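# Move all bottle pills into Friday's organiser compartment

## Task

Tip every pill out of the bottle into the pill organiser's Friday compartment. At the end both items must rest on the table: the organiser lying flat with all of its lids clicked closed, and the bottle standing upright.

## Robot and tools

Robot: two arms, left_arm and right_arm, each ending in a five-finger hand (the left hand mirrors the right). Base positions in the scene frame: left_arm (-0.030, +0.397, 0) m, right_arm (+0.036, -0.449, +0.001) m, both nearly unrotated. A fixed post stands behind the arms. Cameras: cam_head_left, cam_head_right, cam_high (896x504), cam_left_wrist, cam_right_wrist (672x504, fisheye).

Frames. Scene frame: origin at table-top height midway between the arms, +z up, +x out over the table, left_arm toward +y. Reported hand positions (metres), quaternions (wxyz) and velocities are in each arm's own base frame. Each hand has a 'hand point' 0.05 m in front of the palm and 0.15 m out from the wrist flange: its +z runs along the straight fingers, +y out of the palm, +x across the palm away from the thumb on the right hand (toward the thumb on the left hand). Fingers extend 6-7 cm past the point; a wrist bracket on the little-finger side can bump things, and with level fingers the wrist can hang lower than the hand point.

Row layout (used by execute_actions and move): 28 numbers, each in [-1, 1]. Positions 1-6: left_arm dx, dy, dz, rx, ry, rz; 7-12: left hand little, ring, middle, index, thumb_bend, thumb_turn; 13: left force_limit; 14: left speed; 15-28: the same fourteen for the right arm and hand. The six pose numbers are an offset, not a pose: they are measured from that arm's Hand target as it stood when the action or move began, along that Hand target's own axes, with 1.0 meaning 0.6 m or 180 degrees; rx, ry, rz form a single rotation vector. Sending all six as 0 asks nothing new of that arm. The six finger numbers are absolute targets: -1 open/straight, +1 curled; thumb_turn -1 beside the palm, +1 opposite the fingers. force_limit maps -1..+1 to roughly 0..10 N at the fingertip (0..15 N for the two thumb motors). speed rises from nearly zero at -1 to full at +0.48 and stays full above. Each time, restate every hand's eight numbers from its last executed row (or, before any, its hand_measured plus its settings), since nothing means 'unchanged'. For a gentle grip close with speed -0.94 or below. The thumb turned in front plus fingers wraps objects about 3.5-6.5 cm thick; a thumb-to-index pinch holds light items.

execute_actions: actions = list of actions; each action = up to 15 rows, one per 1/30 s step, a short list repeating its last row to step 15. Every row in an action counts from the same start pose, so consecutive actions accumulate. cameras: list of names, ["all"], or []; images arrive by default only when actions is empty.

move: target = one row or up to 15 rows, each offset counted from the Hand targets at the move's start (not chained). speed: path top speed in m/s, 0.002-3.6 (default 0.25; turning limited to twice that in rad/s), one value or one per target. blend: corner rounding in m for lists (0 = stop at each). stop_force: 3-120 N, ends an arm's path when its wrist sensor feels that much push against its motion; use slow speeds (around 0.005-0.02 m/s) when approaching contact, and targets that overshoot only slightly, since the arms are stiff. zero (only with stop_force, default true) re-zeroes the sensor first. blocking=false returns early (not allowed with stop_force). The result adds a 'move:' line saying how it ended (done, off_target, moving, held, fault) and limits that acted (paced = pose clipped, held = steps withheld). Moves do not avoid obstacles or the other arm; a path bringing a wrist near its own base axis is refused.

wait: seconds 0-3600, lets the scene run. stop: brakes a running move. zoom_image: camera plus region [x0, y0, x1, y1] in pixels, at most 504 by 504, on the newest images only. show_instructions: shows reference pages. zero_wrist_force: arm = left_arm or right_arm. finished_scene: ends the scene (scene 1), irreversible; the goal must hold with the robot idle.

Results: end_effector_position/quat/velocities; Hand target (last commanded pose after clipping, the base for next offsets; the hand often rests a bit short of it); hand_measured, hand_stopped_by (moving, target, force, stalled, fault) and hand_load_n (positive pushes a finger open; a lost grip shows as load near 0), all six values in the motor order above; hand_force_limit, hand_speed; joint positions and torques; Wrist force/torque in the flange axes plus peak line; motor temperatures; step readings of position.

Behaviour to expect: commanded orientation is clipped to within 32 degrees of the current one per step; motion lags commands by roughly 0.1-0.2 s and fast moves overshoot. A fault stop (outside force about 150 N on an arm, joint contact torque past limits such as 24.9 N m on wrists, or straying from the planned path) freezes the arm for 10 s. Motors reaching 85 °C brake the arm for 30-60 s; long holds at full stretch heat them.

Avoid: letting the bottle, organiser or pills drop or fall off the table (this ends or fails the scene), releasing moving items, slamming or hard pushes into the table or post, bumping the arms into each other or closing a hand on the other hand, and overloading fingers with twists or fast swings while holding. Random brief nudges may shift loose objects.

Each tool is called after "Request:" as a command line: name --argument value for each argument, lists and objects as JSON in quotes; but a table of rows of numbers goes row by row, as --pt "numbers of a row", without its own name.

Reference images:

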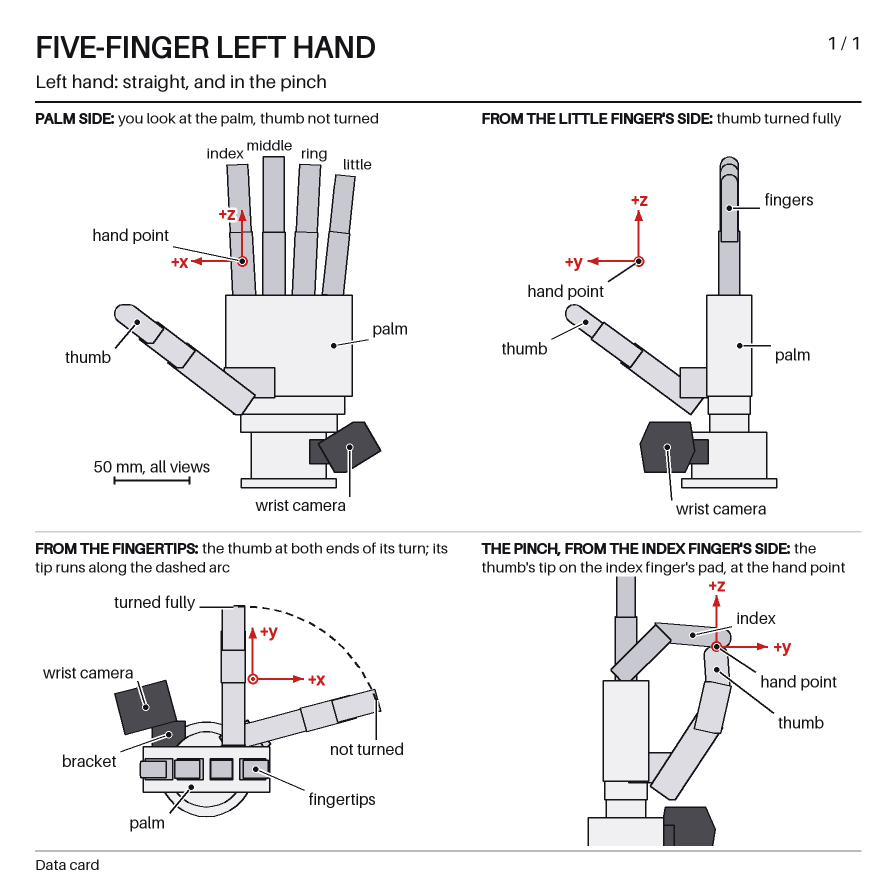

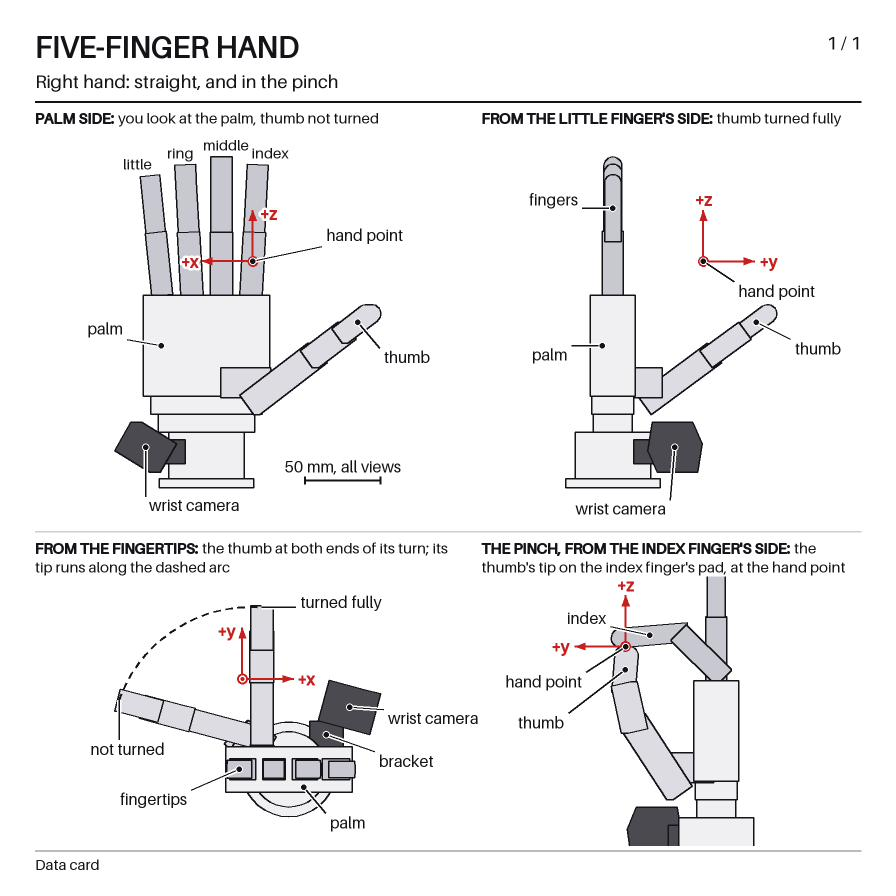

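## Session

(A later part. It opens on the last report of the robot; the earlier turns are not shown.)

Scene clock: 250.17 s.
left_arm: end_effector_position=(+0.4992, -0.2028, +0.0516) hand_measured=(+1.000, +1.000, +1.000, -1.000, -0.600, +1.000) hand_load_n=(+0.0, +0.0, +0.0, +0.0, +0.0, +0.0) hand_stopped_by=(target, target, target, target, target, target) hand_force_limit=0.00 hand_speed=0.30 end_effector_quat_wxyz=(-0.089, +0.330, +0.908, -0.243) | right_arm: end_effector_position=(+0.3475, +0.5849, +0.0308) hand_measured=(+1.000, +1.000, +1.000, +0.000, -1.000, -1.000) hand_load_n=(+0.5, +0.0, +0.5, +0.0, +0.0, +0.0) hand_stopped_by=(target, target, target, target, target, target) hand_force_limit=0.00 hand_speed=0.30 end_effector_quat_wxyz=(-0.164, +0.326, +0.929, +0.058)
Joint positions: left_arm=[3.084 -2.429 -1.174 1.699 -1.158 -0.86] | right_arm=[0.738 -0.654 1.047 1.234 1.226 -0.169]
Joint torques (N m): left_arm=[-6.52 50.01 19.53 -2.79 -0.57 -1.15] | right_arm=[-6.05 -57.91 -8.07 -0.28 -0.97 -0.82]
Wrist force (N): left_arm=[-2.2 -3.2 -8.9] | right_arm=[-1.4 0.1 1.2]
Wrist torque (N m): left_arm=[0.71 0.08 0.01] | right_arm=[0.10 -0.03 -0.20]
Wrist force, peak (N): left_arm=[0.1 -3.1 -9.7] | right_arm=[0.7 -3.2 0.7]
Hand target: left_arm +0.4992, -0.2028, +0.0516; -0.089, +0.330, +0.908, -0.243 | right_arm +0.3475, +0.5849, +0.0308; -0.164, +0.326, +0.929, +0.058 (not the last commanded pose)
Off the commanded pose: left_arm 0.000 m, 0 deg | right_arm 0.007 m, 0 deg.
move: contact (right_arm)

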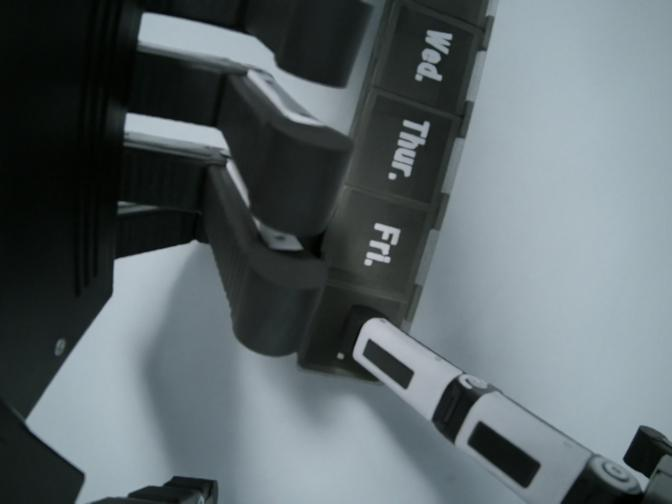

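Request:
move --target '[0,0,0,0,0,0,1,1,1,-1,-0.6,1,0,0.3,0.0057,0.003,-0.0157,0,0,0,1,1,1,0,-1,-1,0,0.3]' --speed 0.01 --stop_force 10 --cameras '["cam_right_wrist"]'

Request:
zoom_image --camera "cam_right_wrist" --region '[250, 150, 450, 350]'

Scene clock: 252.73 s.
left_arm: end_effector_position=(+0.4992, -0.2028, +0.0516) hand_measured=(+1.000, +1.000, +1.000, -1.000, -0.600, +1.000) hand_load_n=(+0.0, +0.0, +0.0, +0.0, +0.0, +0.0) hand_stopped_by=(target, target, target, target, target, target) hand_force_limit=0.00 hand_speed=0.30 end_effector_quat_wxyz=(-0.089, +0.330, +0.908, -0.243) | right_arm: end_effector_position=(+0.3486, +0.5863, +0.0408) hand_measured=(+1.000, +1.000, +1.000, +0.000, -1.000, -1.000) hand_load_n=(+0.0, +0.0, +0.0, +2.0, +0.0, +0.0) hand_stopped_by=(target, target, target, target, target, target) hand_force_limit=0.00 hand_speed=0.30 end_effector_quat_wxyz=(-0.164, +0.326, +0.929, +0.058)
Joint positions: left_arm=[3.084 -2.429 -1.174 1.699 -1.158 -0.86] | right_arm=[0.739 -0.66 1.031 1.256 1.226 -0.168]
Joint torques (N m): left_arm=[-5.76 49.33 15.07 -2.7 -0.2 -0.83] | right_arm=[7.45 -59.3 -22.89 4.85 -0.28 1.35]
Wrist force (N): left_arm=[-1.2 -3.3 -7.9] | right_arm=[-1.1 -2.1 3.2]
Wrist torque (N m): left_arm=[0.68 0.04 0.07] | right_arm=[-0.03 -0.09 -0.22]
Wrist force, peak (N): left_arm=[-2.1 -3.2 -9.3] | right_arm=[-1.2 -2.4 3.4]
Hand target: left_arm +0.4992, -0.2028, +0.0516; -0.089, +0.330, +0.908, -0.243 | right_arm +0.3486, +0.5863, +0.0408; -0.164, +0.326, +0.929, +0.058
Off the commanded pose: left_arm 0.000 m, 0 deg | right_arm 0.000 m, 0 deg.
move: done

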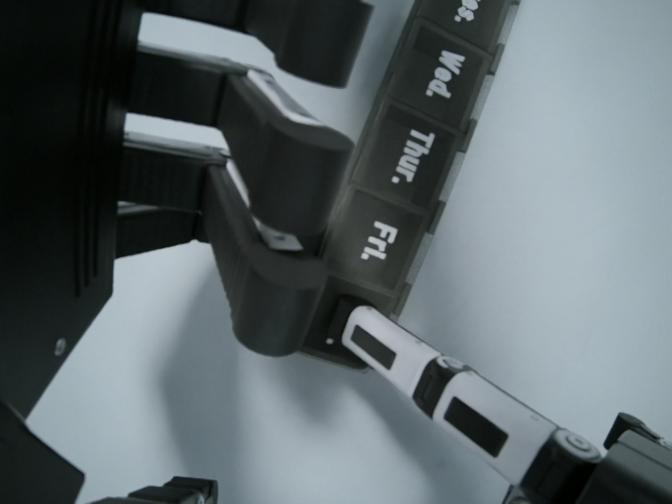

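Scaled by 2.520 from the camera's image (finer frame: 960x720).

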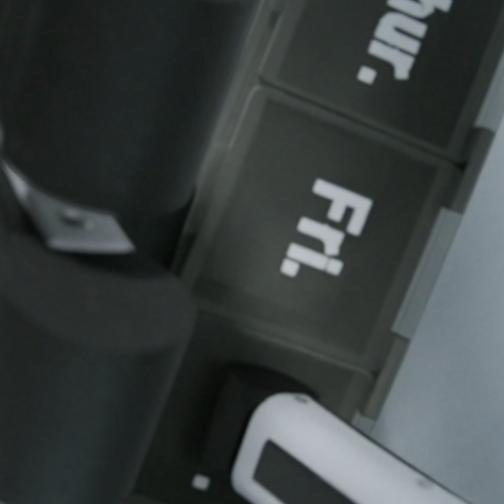

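Request:
move --pt "0 0 0 0 0 0 1 1 1 -1 -0.6 1 0 0.3 0 -0.06 0 0 0 0 1 1 1 0 -1 -1 0 0.3" --pt "0 0 0 0 0 0 1 1 1 -1 -0.6 1 0 0.3 0.0399 -0.06 -0.1096 0 0 0 1 1 1 0 -1 -1 0 0.3" --speed '[0.06,0.15]' --blend 0.01 --cameras '["cam_right_wrist"]'

Request:
zoom_image --camera "cam_right_wrist" --region '[320, 60, 560, 360]'

Scene clock: 265.27 s.
left_arm: end_effector_position=(+0.4992, -0.2028, +0.0516) hand_measured=(+1.000, +1.000, +1.000, -1.000, -0.600, +1.000) hand_load_n=(+0.0, +0.0, +0.0, +0.0, +0.0, +0.0) hand_stopped_by=(target, target, target, target, target, target) hand_force_limit=0.00 hand_speed=0.30 end_effector_quat_wxyz=(-0.089, +0.330, +0.908, -0.243) | right_arm: end_effector_position=(+0.3261, +0.5581, +0.1106) hand_measured=(+1.000, +1.000, +1.000, +0.000, -1.000, -1.000) hand_load_n=(+0.0, +0.0, +0.0, +0.0, +0.0, +0.0) hand_stopped_by=(target, target, target, target, target, target) hand_force_limit=0.00 hand_speed=0.30 end_effector_quat_wxyz=(-0.164, +0.326, +0.929, +0.058)
Joint positions: left_arm=[3.084 -2.429 -1.174 1.699 -1.158 -0.86] | right_arm=[0.728 -0.815 1.13 1.316 1.226 -0.179]
Joint torques (N m): left_arm=[-4.59 47.7 7.44 -2.69 -0.18 -0.18] | right_arm=[-6.85 -53.29 -22.7 4.99 1.28 -1.91]
Wrist force (N): left_arm=[-1.3 -4.3 -8.3] | right_arm=[-0.9 0.2 1.4]
Wrist torque (N m): left_arm=[0.60 0.04 0.08] | right_arm=[0.08 -0.15 -0.07]
Wrist force, peak (N): left_arm=[-1.4 -4.3 -8.9] | right_arm=[-0.9 -2.3 3.4]
Hand target: left_arm +0.4992, -0.2028, +0.0516; -0.089, +0.330, +0.908, -0.243 | right_arm +0.3262, +0.5581, +0.1107; -0.164, +0.326, +0.929, +0.058
Off the commanded pose: left_arm 0.000 m, 0 deg | right_arm 0.000 m, 0 deg.
move: done

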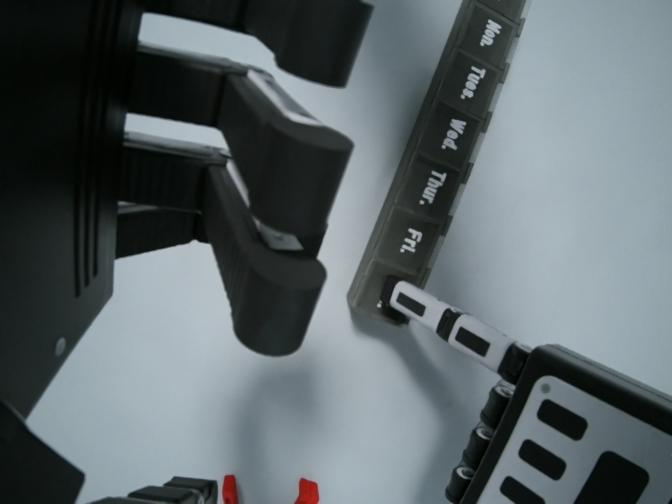

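Scaled by 1.680 from the camera's image (finer frame: 960x720).

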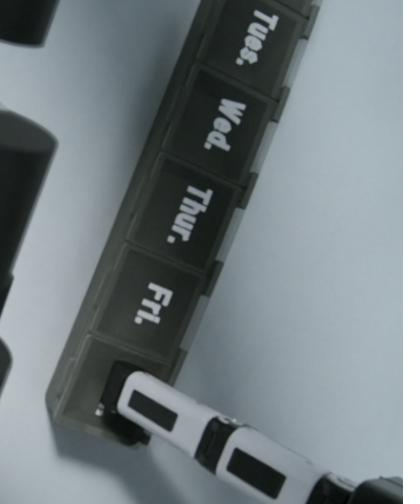

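Request:
move --target '[0,0,0,0,0,0,1,1,1,-1,-0.6,1,0,0.3,-0.0643,-0.0902,-0.0043,-0.3922,0.2057,0.3923,1,1,1,-1,-1,1,0,0.3]' --speed 0.3 --cameras '["cam_right_wrist","cam_high","cam_head_left"]'

Scene clock: 273.37 s.
left_arm: end_effector_position=(+0.4992, -0.2028, +0.0516) hand_measured=(+1.000, +1.000, +1.000, -1.000, -0.600, +1.000) hand_load_n=(+0.0, +0.0, +0.0, +0.0, +0.0, +0.5) hand_stopped_by=(target, target, target, target, target, target) hand_force_limit=0.00 hand_speed=0.30 end_effector_quat_wxyz=(-0.089, +0.330, +0.908, -0.243) | right_arm: end_effector_position=(+0.3214, +0.4927, +0.0999) hand_measured=(+1.000, +1.000, +1.000, -1.000, -1.000, +1.000) hand_load_n=(+0.0, +0.0, +0.0, +0.0, +0.0, +0.0) hand_stopped_by=(target, target, target, target, target, target) hand_force_limit=0.00 hand_speed=0.30 end_effector_quat_wxyz=(-0.215, +0.760, +0.307, +0.532)
Joint positions: left_arm=[3.084 -2.429 -1.174 1.699 -1.158 -0.86] | right_arm=[0.928 -1.289 2.023 -0.381 1.721 1.626]
Joint torques (N m): left_arm=[-2.81 45.13 5.81 -2.77 -0.17 0.43] | right_arm=[9.24 -21.02 -21.19 -3.4 2.49 1.24]
Wrist force (N): left_arm=[-1.6 -3.8 -8.3] | right_arm=[-0.9 0.6 0.3]
Wrist torque (N m): left_arm=[0.65 0.08 0.06] | right_arm=[0.26 -0.15 -0.28]
Wrist force, peak (N): left_arm=[-1.4 -4.5 -8.8] | right_arm=[-1.7 -0.1 1.2]
Hand target: left_arm +0.4992, -0.2028, +0.0516; -0.089, +0.330, +0.908, -0.243 | right_arm +0.3214, +0.4927, +0.0999; -0.215, +0.760, +0.307, +0.532
Off the commanded pose: left_arm 0.000 m, 0 deg | right_arm 0.000 m, 0 deg.
move: done
Images, in order (width x height): cam_head_left 896x504, cam_high 896x504, cam_right_wrist 672x504.

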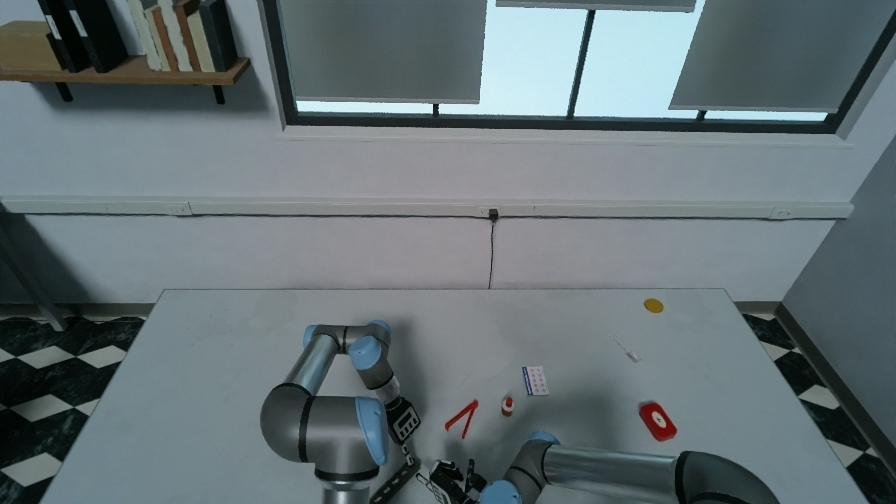

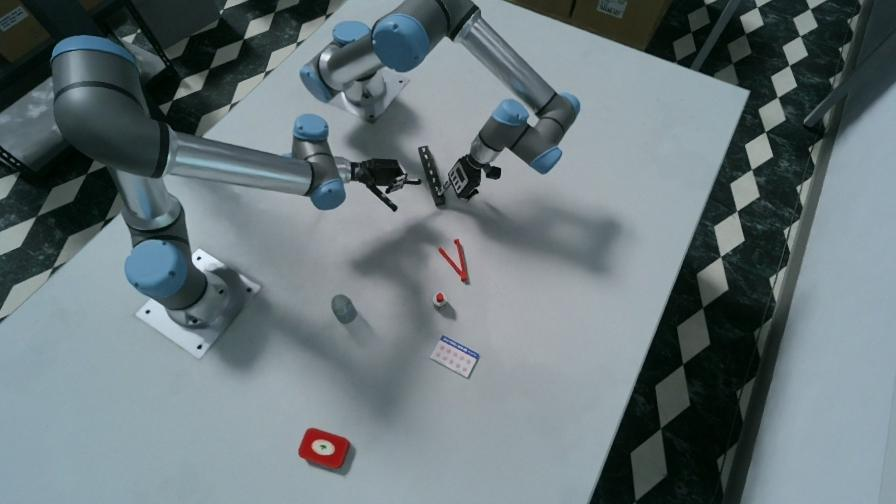

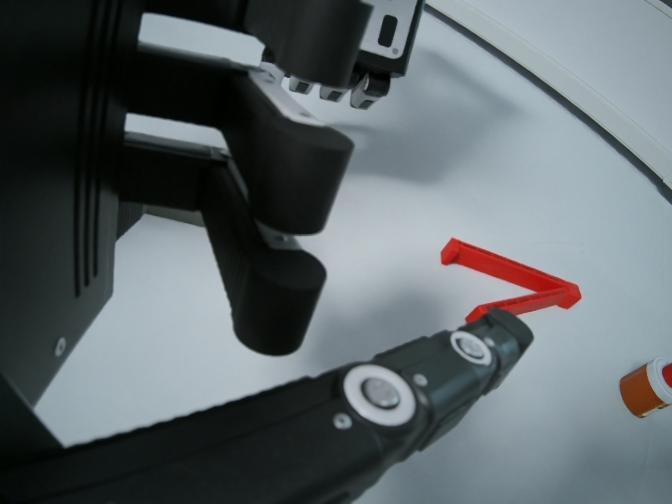

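Request:
zoom_image --camera "cam_high" --region '[380, 120, 500, 220]'

Request:
zoom_image --camera "cam_head_left" --region '[360, 400, 490, 504]'

Scaled by 4.200.

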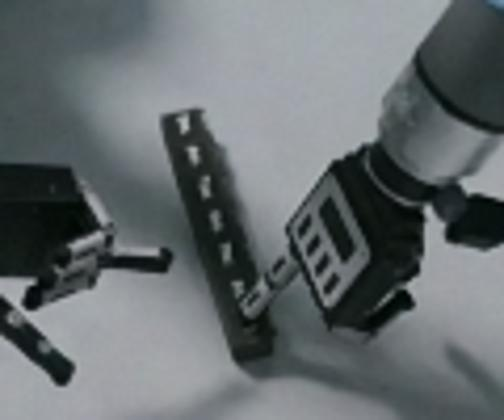

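Scaled by 3.877.

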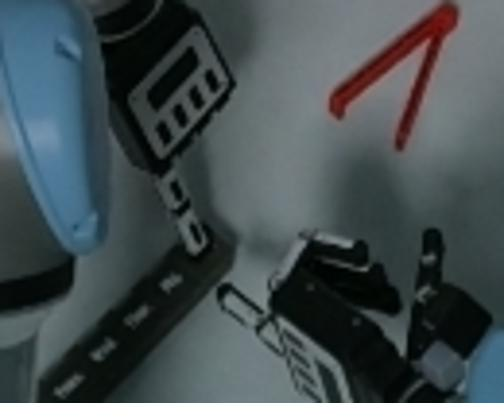

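Request:
move --target '[0,0,0,0,0,0,1,1,1,-1,-0.6,1,0,0.3,-0.1049,0,0.0382,0,0,0,1,1,1,-1,-1,1,0,0.3]' --speed 0.08 --cameras '["cam_right_wrist","cam_high","cam_head_left"]'

Request:
zoom_image --camera "cam_high" --region '[380, 130, 480, 220]'

Request:
zoom_image --camera "cam_head_left" --region '[370, 430, 460, 504]'

Request:
zoom_image --camera "cam_right_wrist" --region '[60, 60, 320, 260]'

Scene clock: 276.80 s.
left_arm: end_effector_position=(+0.4992, -0.2028, +0.0516) hand_measured=(+1.000, +1.000, +1.000, -1.000, -0.600, +1.000) hand_load_n=(+0.0, +0.0, -0.5, +0.0, +0.0, +0.0) hand_stopped_by=(target, target, target, target, target, target) hand_force_limit=0.00 hand_speed=0.30 end_effector_quat_wxyz=(-0.089, +0.330, +0.908, -0.243) | right_arm: end_effector_position=(+0.3214, +0.4927, +0.0331) hand_measured=(+1.000, +1.000, +1.000, -1.000, -1.000, +1.000) hand_load_n=(+0.0, +0.0, +0.0, +0.0, +0.0, +0.0) hand_stopped_by=(target, target, target, target, target, target) hand_force_limit=0.00 hand_speed=0.30 end_effector_quat_wxyz=(-0.215, +0.760, +0.307, +0.532)
Joint positions: left_arm=[3.084 -2.429 -1.174 1.699 -1.158 -0.86] | right_arm=[0.928 -1.159 2.074 -0.562 1.721 1.626]
Joint torques (N m): left_arm=[-1.11 45.31 6.41 -2.87 -0.2 0.8] | right_arm=[8.16 -23.87 -4.5 -3.57 2.51 -1.23]
Wrist force (N): left_arm=[-1.2 -3.5 -8.0] | right_arm=[-0.9 0.7 0.0]
Wrist torque (N m): left_arm=[0.66 0.03 0.07] | right_arm=[0.28 -0.14 -0.28]
Wrist force, peak (N): left_arm=[-1.3 -4.3 -8.9] | right_arm=[-1.4 0.9 0.2]
Hand target: left_arm +0.4992, -0.2028, +0.0516; -0.089, +0.330, +0.908, -0.243 | right_arm +0.3214, +0.4927, +0.0329; -0.215, +0.760, +0.307, +0.532
Off the commanded pose: left_arm 0.000 m, 0 deg | right_arm 0.000 m, 0 deg.
move: done
Images, in order (width x height): cam_head_left 896x504, cam_high 896x504, cam_right_wrist 672x504.

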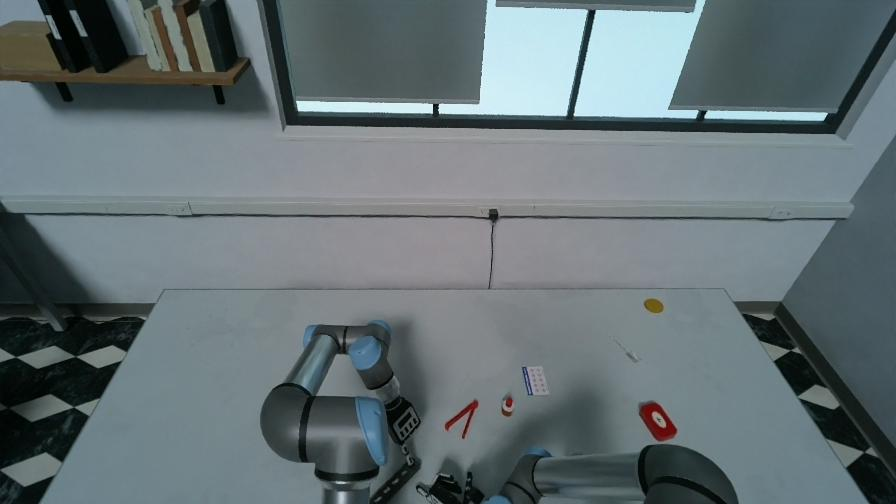

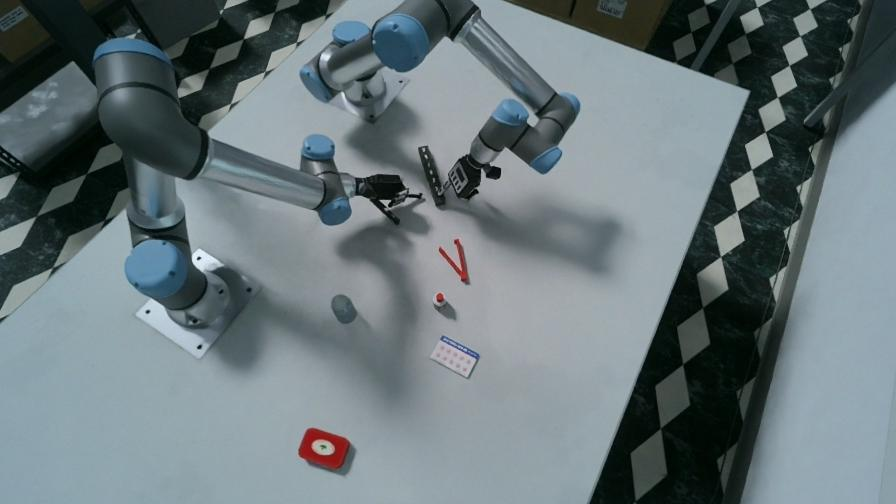

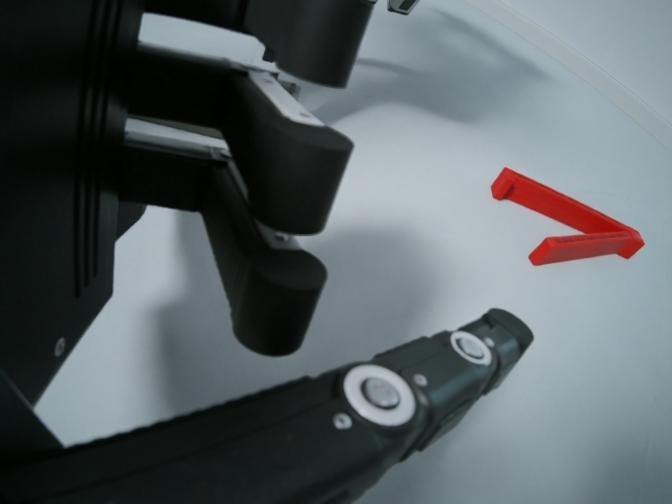

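Scaled by 5.040.

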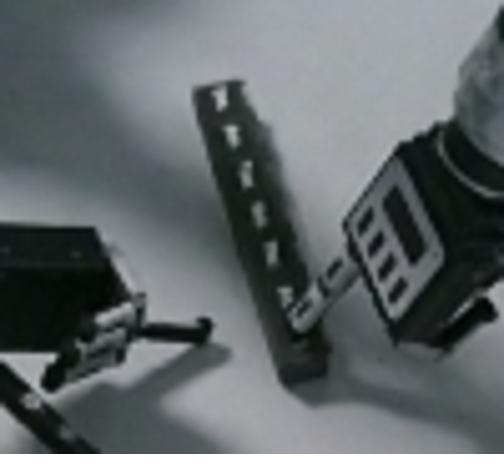

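Scaled by 5.600.

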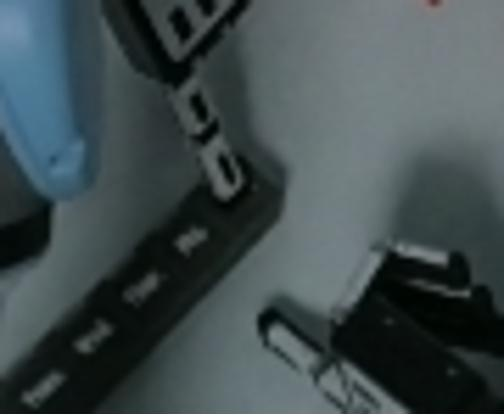

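Scaled by 1.938 from the camera's image (finer frame: 960x720).

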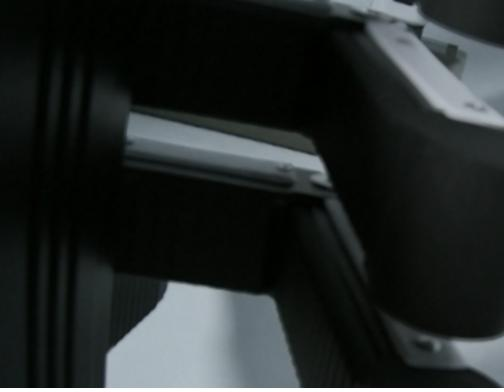

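Request:
move --target '[0,0,0,0,0,0,1,1,1,-1,-0.6,1,0,0.3,0.01995,0,0.0548,0,0,0,1,1,1,-1,-1,1,0,0.3]' --speed 0.01 --stop_force 3 --cameras '["cam_right_wrist","cam_high","cam_head_left"]'

Request:
zoom_image --camera "cam_high" --region '[380, 130, 480, 220]'

Request:
zoom_image --camera "cam_head_left" --region '[370, 430, 460, 504]'

Scene clock: 282.93 s.
left_arm: end_effector_position=(+0.4992, -0.2028, +0.0516) hand_measured=(+1.000, +1.000, +1.000, -1.000, -0.600, +1.000) hand_load_n=(+0.0, +0.0, +0.5, +0.0, +0.0, +0.0) hand_stopped_by=(target, target, target, target, target, target) hand_force_limit=0.00 hand_speed=0.30 end_effector_quat_wxyz=(-0.089, +0.330, +0.908, -0.243) | right_arm: end_effector_position=(+0.3466, +0.5170, +0.0329) hand_measured=(+1.000, +1.000, +1.000, -1.000, -1.000, +1.000) hand_load_n=(+0.0, +0.0, +0.0, +0.5, +0.0, +0.5) hand_stopped_by=(target, target, target, target, target, target) hand_force_limit=0.00 hand_speed=0.30 end_effector_quat_wxyz=(-0.215, +0.760, +0.307, +0.532)
Joint positions: left_arm=[3.084 -2.429 -1.174 1.699 -1.158 -0.86] | right_arm=[0.914 -1.105 1.981 -0.523 1.709 1.621]
Joint torques (N m): left_arm=[0.42 43.39 7.11 -2.95 -0.25 1.31] | right_arm=[-9.39 -26.64 -19.69 1.37 -1.32 -2.08]
Wrist force (N): left_arm=[-3.4 -2.9 -8.4] | right_arm=[-2.1 -2.7 -2.5]
Wrist torque (N m): left_arm=[0.71 0.08 -0.07] | right_arm=[0.28 -0.13 -0.32]
Wrist force, peak (N): left_arm=[-3.2 -3.0 -9.2] | right_arm=[-2.3 -2.8 -2.7]
Hand target: left_arm +0.4992, -0.2028, +0.0516; -0.089, +0.330, +0.908, -0.243 | right_arm +0.3466, +0.5170, +0.0329; -0.215, +0.760, +0.307, +0.532
Off the commanded pose: left_arm 0.000 m, 0 deg | right_arm 0.000 m, 0 deg.
move: done
Images, in order (width x height): cam_head_left 896x504, cam_high 896x504, cam_right_wrist 672x504.

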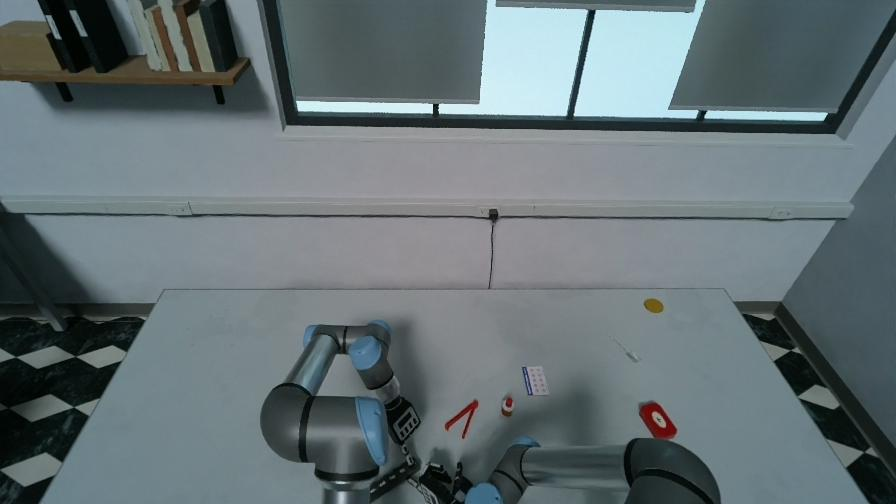

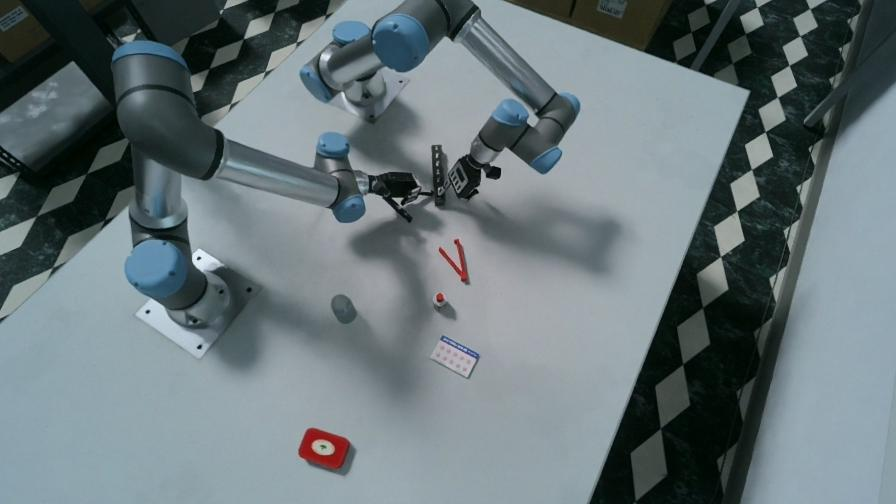

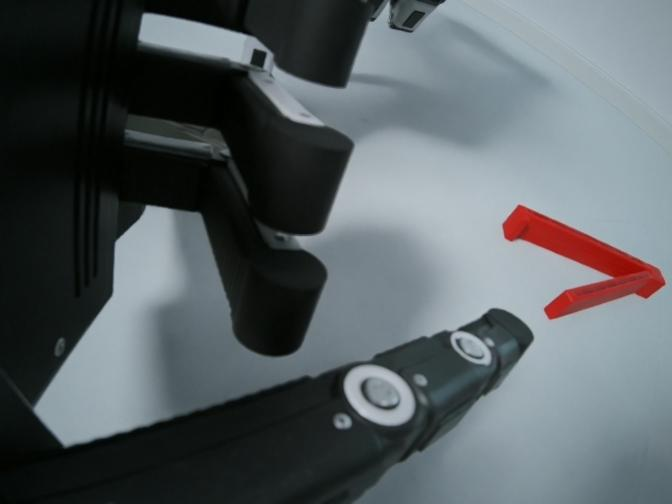

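Scaled by 5.040.

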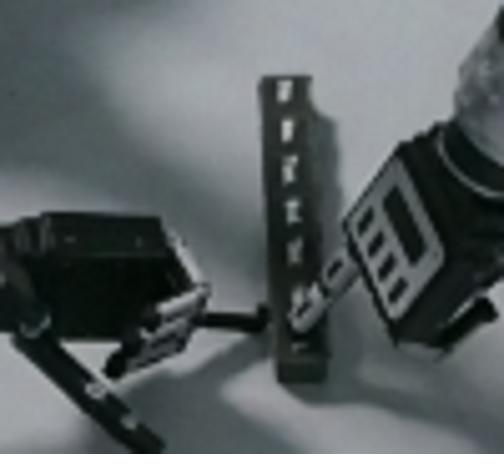

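Scaled by 5.600.

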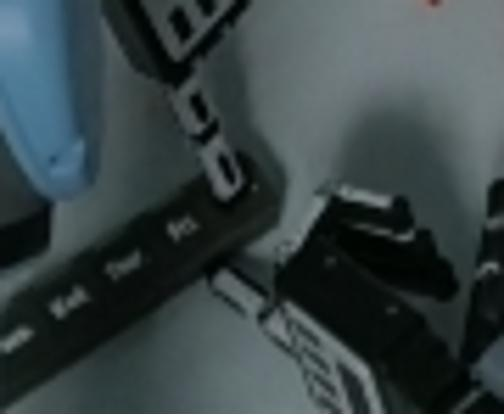

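Request:
move --target '[0,0,0,0,0,0,1,1,1,-1,-0.6,1,0,0.3,0.0157,0,-0.0057,0,0,0,1,1,1,-1,-1,1,0,0.3]' --speed 0.01 --stop_force 10 --cameras '["cam_high","cam_head_left"]'

Request:
zoom_image --camera "cam_high" --region '[400, 130, 480, 220]'

Request:
zoom_image --camera "cam_head_left" --region '[370, 430, 460, 504]'

Scene clock: 285.83 s.
left_arm: end_effector_position=(+0.4992, -0.2028, +0.0516) hand_measured=(+1.000, +1.000, +1.000, -1.000, -0.600, +1.000) hand_load_n=(+0.0, +0.0, +0.5, +0.0, +0.0, +0.0) hand_stopped_by=(target, target, target, target, target, target) hand_force_limit=0.00 hand_speed=0.30 end_effector_quat_wxyz=(-0.089, +0.330, +0.908, -0.243) | right_arm: end_effector_position=(+0.3466, +0.5170, +0.0430) hand_measured=(+1.000, +1.000, +1.000, -1.000, -1.000, +1.000) hand_load_n=(+0.5, +0.0, +0.0, +0.0, +0.0, +0.5) hand_stopped_by=(target, target, target, target, target, target) hand_force_limit=0.00 hand_speed=0.30 end_effector_quat_wxyz=(-0.215, +0.760, +0.307, +0.532)
Joint positions: left_arm=[3.084 -2.429 -1.174 1.699 -1.158 -0.86] | right_arm=[0.914 -1.125 1.975 -0.498 1.709 1.621]
Joint torques (N m): left_arm=[2.78 41.5 6.35 -2.33 -0.07 1.27] | right_arm=[-1.23 -41.66 -20.76 1.17 -1.38 -1.6]
Wrist force (N): left_arm=[-0.6 -4.3 -6.8] | right_arm=[-3.3 0.5 0.7]
Wrist torque (N m): left_arm=[0.60 -0.01 0.11] | right_arm=[0.23 -0.30 -0.33]
Wrist force, peak (N): left_arm=[-2.7 -5.2 -10.2] | right_arm=[-6.6 -0.3 1.0]
Hand target: left_arm +0.4992, -0.2028, +0.0516; -0.089, +0.330, +0.908, -0.243 | right_arm +0.3466, +0.5170, +0.0430; -0.215, +0.760, +0.307, +0.532
Off the commanded pose: left_arm 0.000 m, 0 deg | right_arm 0.000 m, 0 deg.
move: done
Images, in order (width x height): cam_head_left 896x504, cam_high 896x504.

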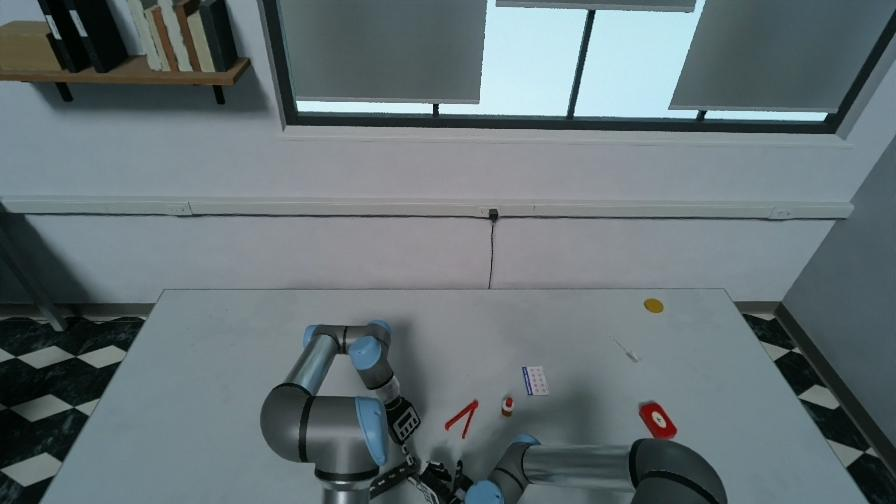

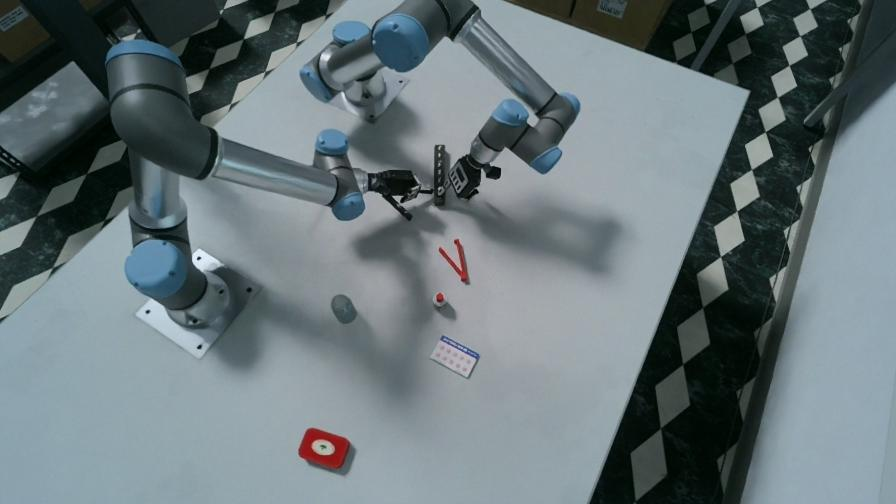

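Scaled by 5.600.

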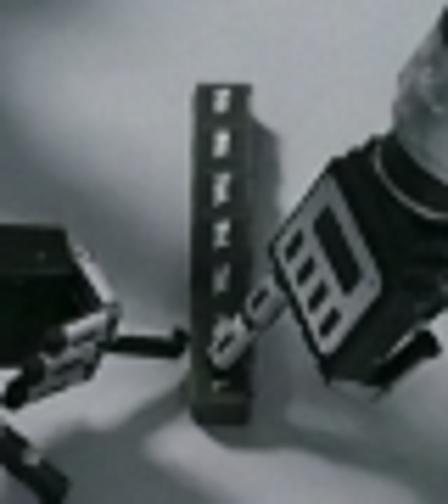

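Scaled by 5.600.

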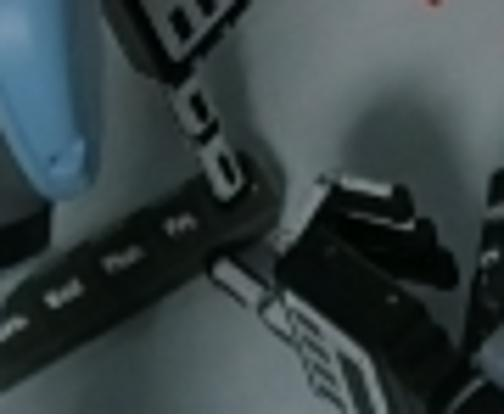

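Request:
move --target '[0,0,0,0,0,0,1,1,1,-1,-0.6,1,0,0.3,0.0235,0,-0.0086,0,0,0,1,1,1,-1,-1,1,0,0.3]' --speed 0.015 --stop_force 10 --cameras '["cam_high","cam_head_left","cam_right_wrist"]'

Request:
zoom_image --camera "cam_high" --region '[400, 130, 480, 220]'

Request:
zoom_image --camera "cam_head_left" --region '[370, 430, 460, 504]'

Scene clock: 289.13 s.
left_arm: end_effector_position=(+0.4992, -0.2028, +0.0516) hand_measured=(+1.000, +1.000, +1.000, -1.000, -0.600, +1.000) hand_load_n=(+0.0, +0.0, +0.0, +0.5, +0.5, +0.0) hand_stopped_by=(target, target, target, target, target, target) hand_force_limit=0.00 hand_speed=0.30 end_effector_quat_wxyz=(-0.089, +0.330, +0.908, -0.243) | right_arm: end_effector_position=(+0.3466, +0.5170, +0.0580) hand_measured=(+1.000, +1.000, +1.000, -1.000, -1.000, +1.000) hand_load_n=(+0.0, +0.0, +0.0, +0.0, +0.0, +0.0) hand_stopped_by=(target, target, target, target, target, target) hand_force_limit=0.00 hand_speed=0.30 end_effector_quat_wxyz=(-0.215, +0.760, +0.307, +0.532)
Joint positions: left_arm=[3.084 -2.429 -1.174 1.699 -1.158 -0.86] | right_arm=[0.914 -1.153 1.966 -0.46 1.709 1.621]
Joint torques (N m): left_arm=[1.89 41.05 6.61 -1.39 -0.34 1.76] | right_arm=[5.15 -39.77 -20.54 2.03 -0.86 -0.26]
Wrist force (N): left_arm=[-0.7 -4.7 -7.0] | right_arm=[0.0 0.6 0.1]
Wrist torque (N m): left_arm=[0.58 0.00 0.11] | right_arm=[0.27 -0.33 -0.13]
Wrist force, peak (N): left_arm=[-0.7 -5.1 -7.5] | right_arm=[-3.6 0.5 1.3]
Hand target: left_arm +0.4992, -0.2028, +0.0516; -0.089, +0.330, +0.908, -0.243 | right_arm +0.3466, +0.5170, +0.0580; -0.215, +0.760, +0.307, +0.532
Off the commanded pose: left_arm 0.000 m, 0 deg | right_arm 0.000 m, 0 deg.
move: done
Images, in order (width x height): cam_head_left 896x504, cam_high 896x504, cam_right_wrist 672x504.

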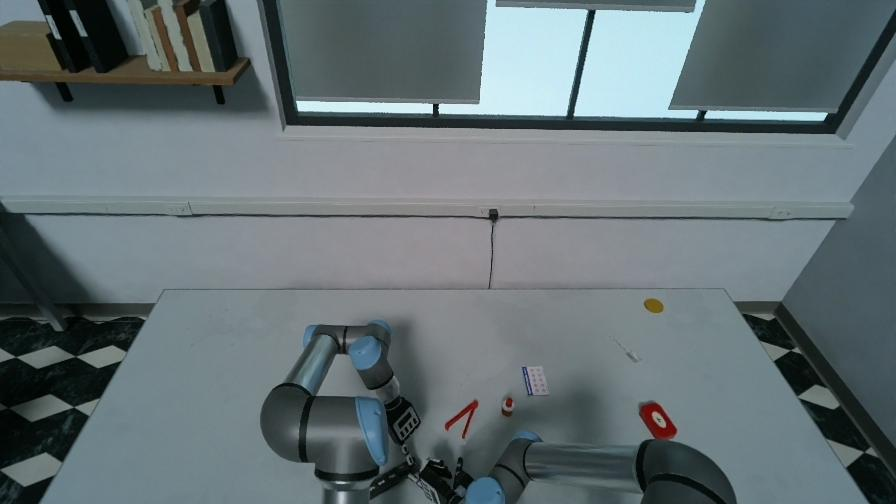

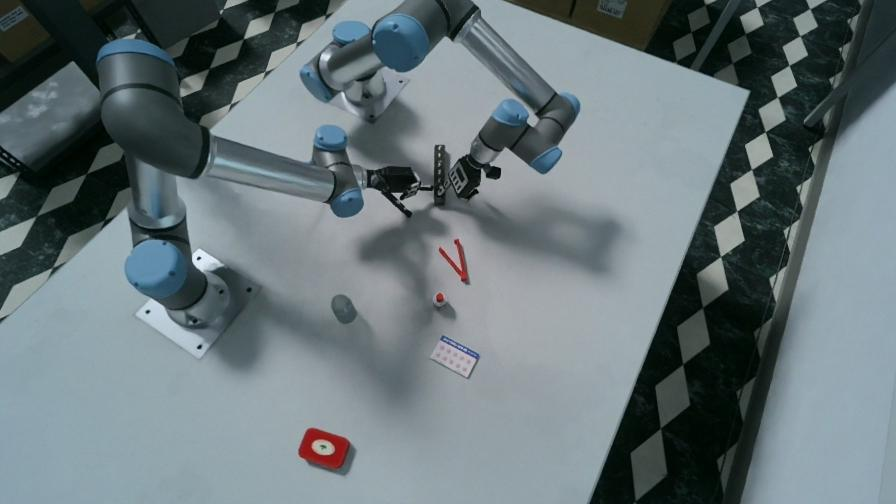

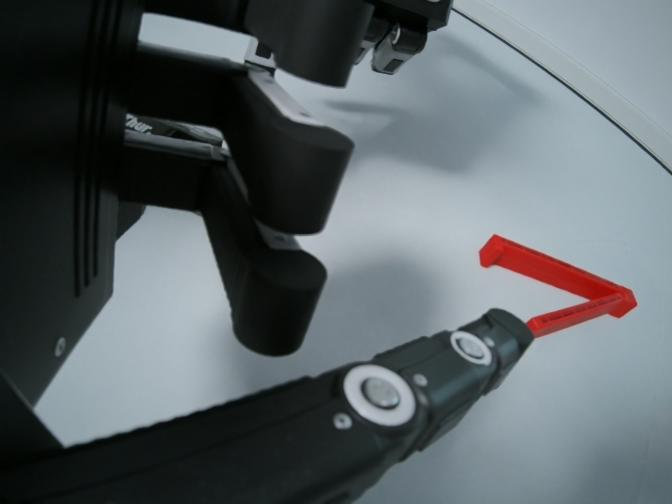

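Scaled by 5.600.

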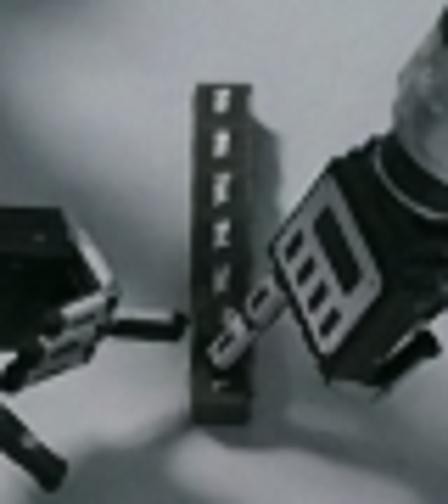

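Scaled by 5.600.

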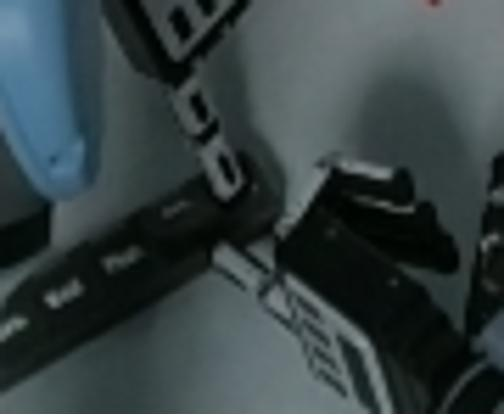

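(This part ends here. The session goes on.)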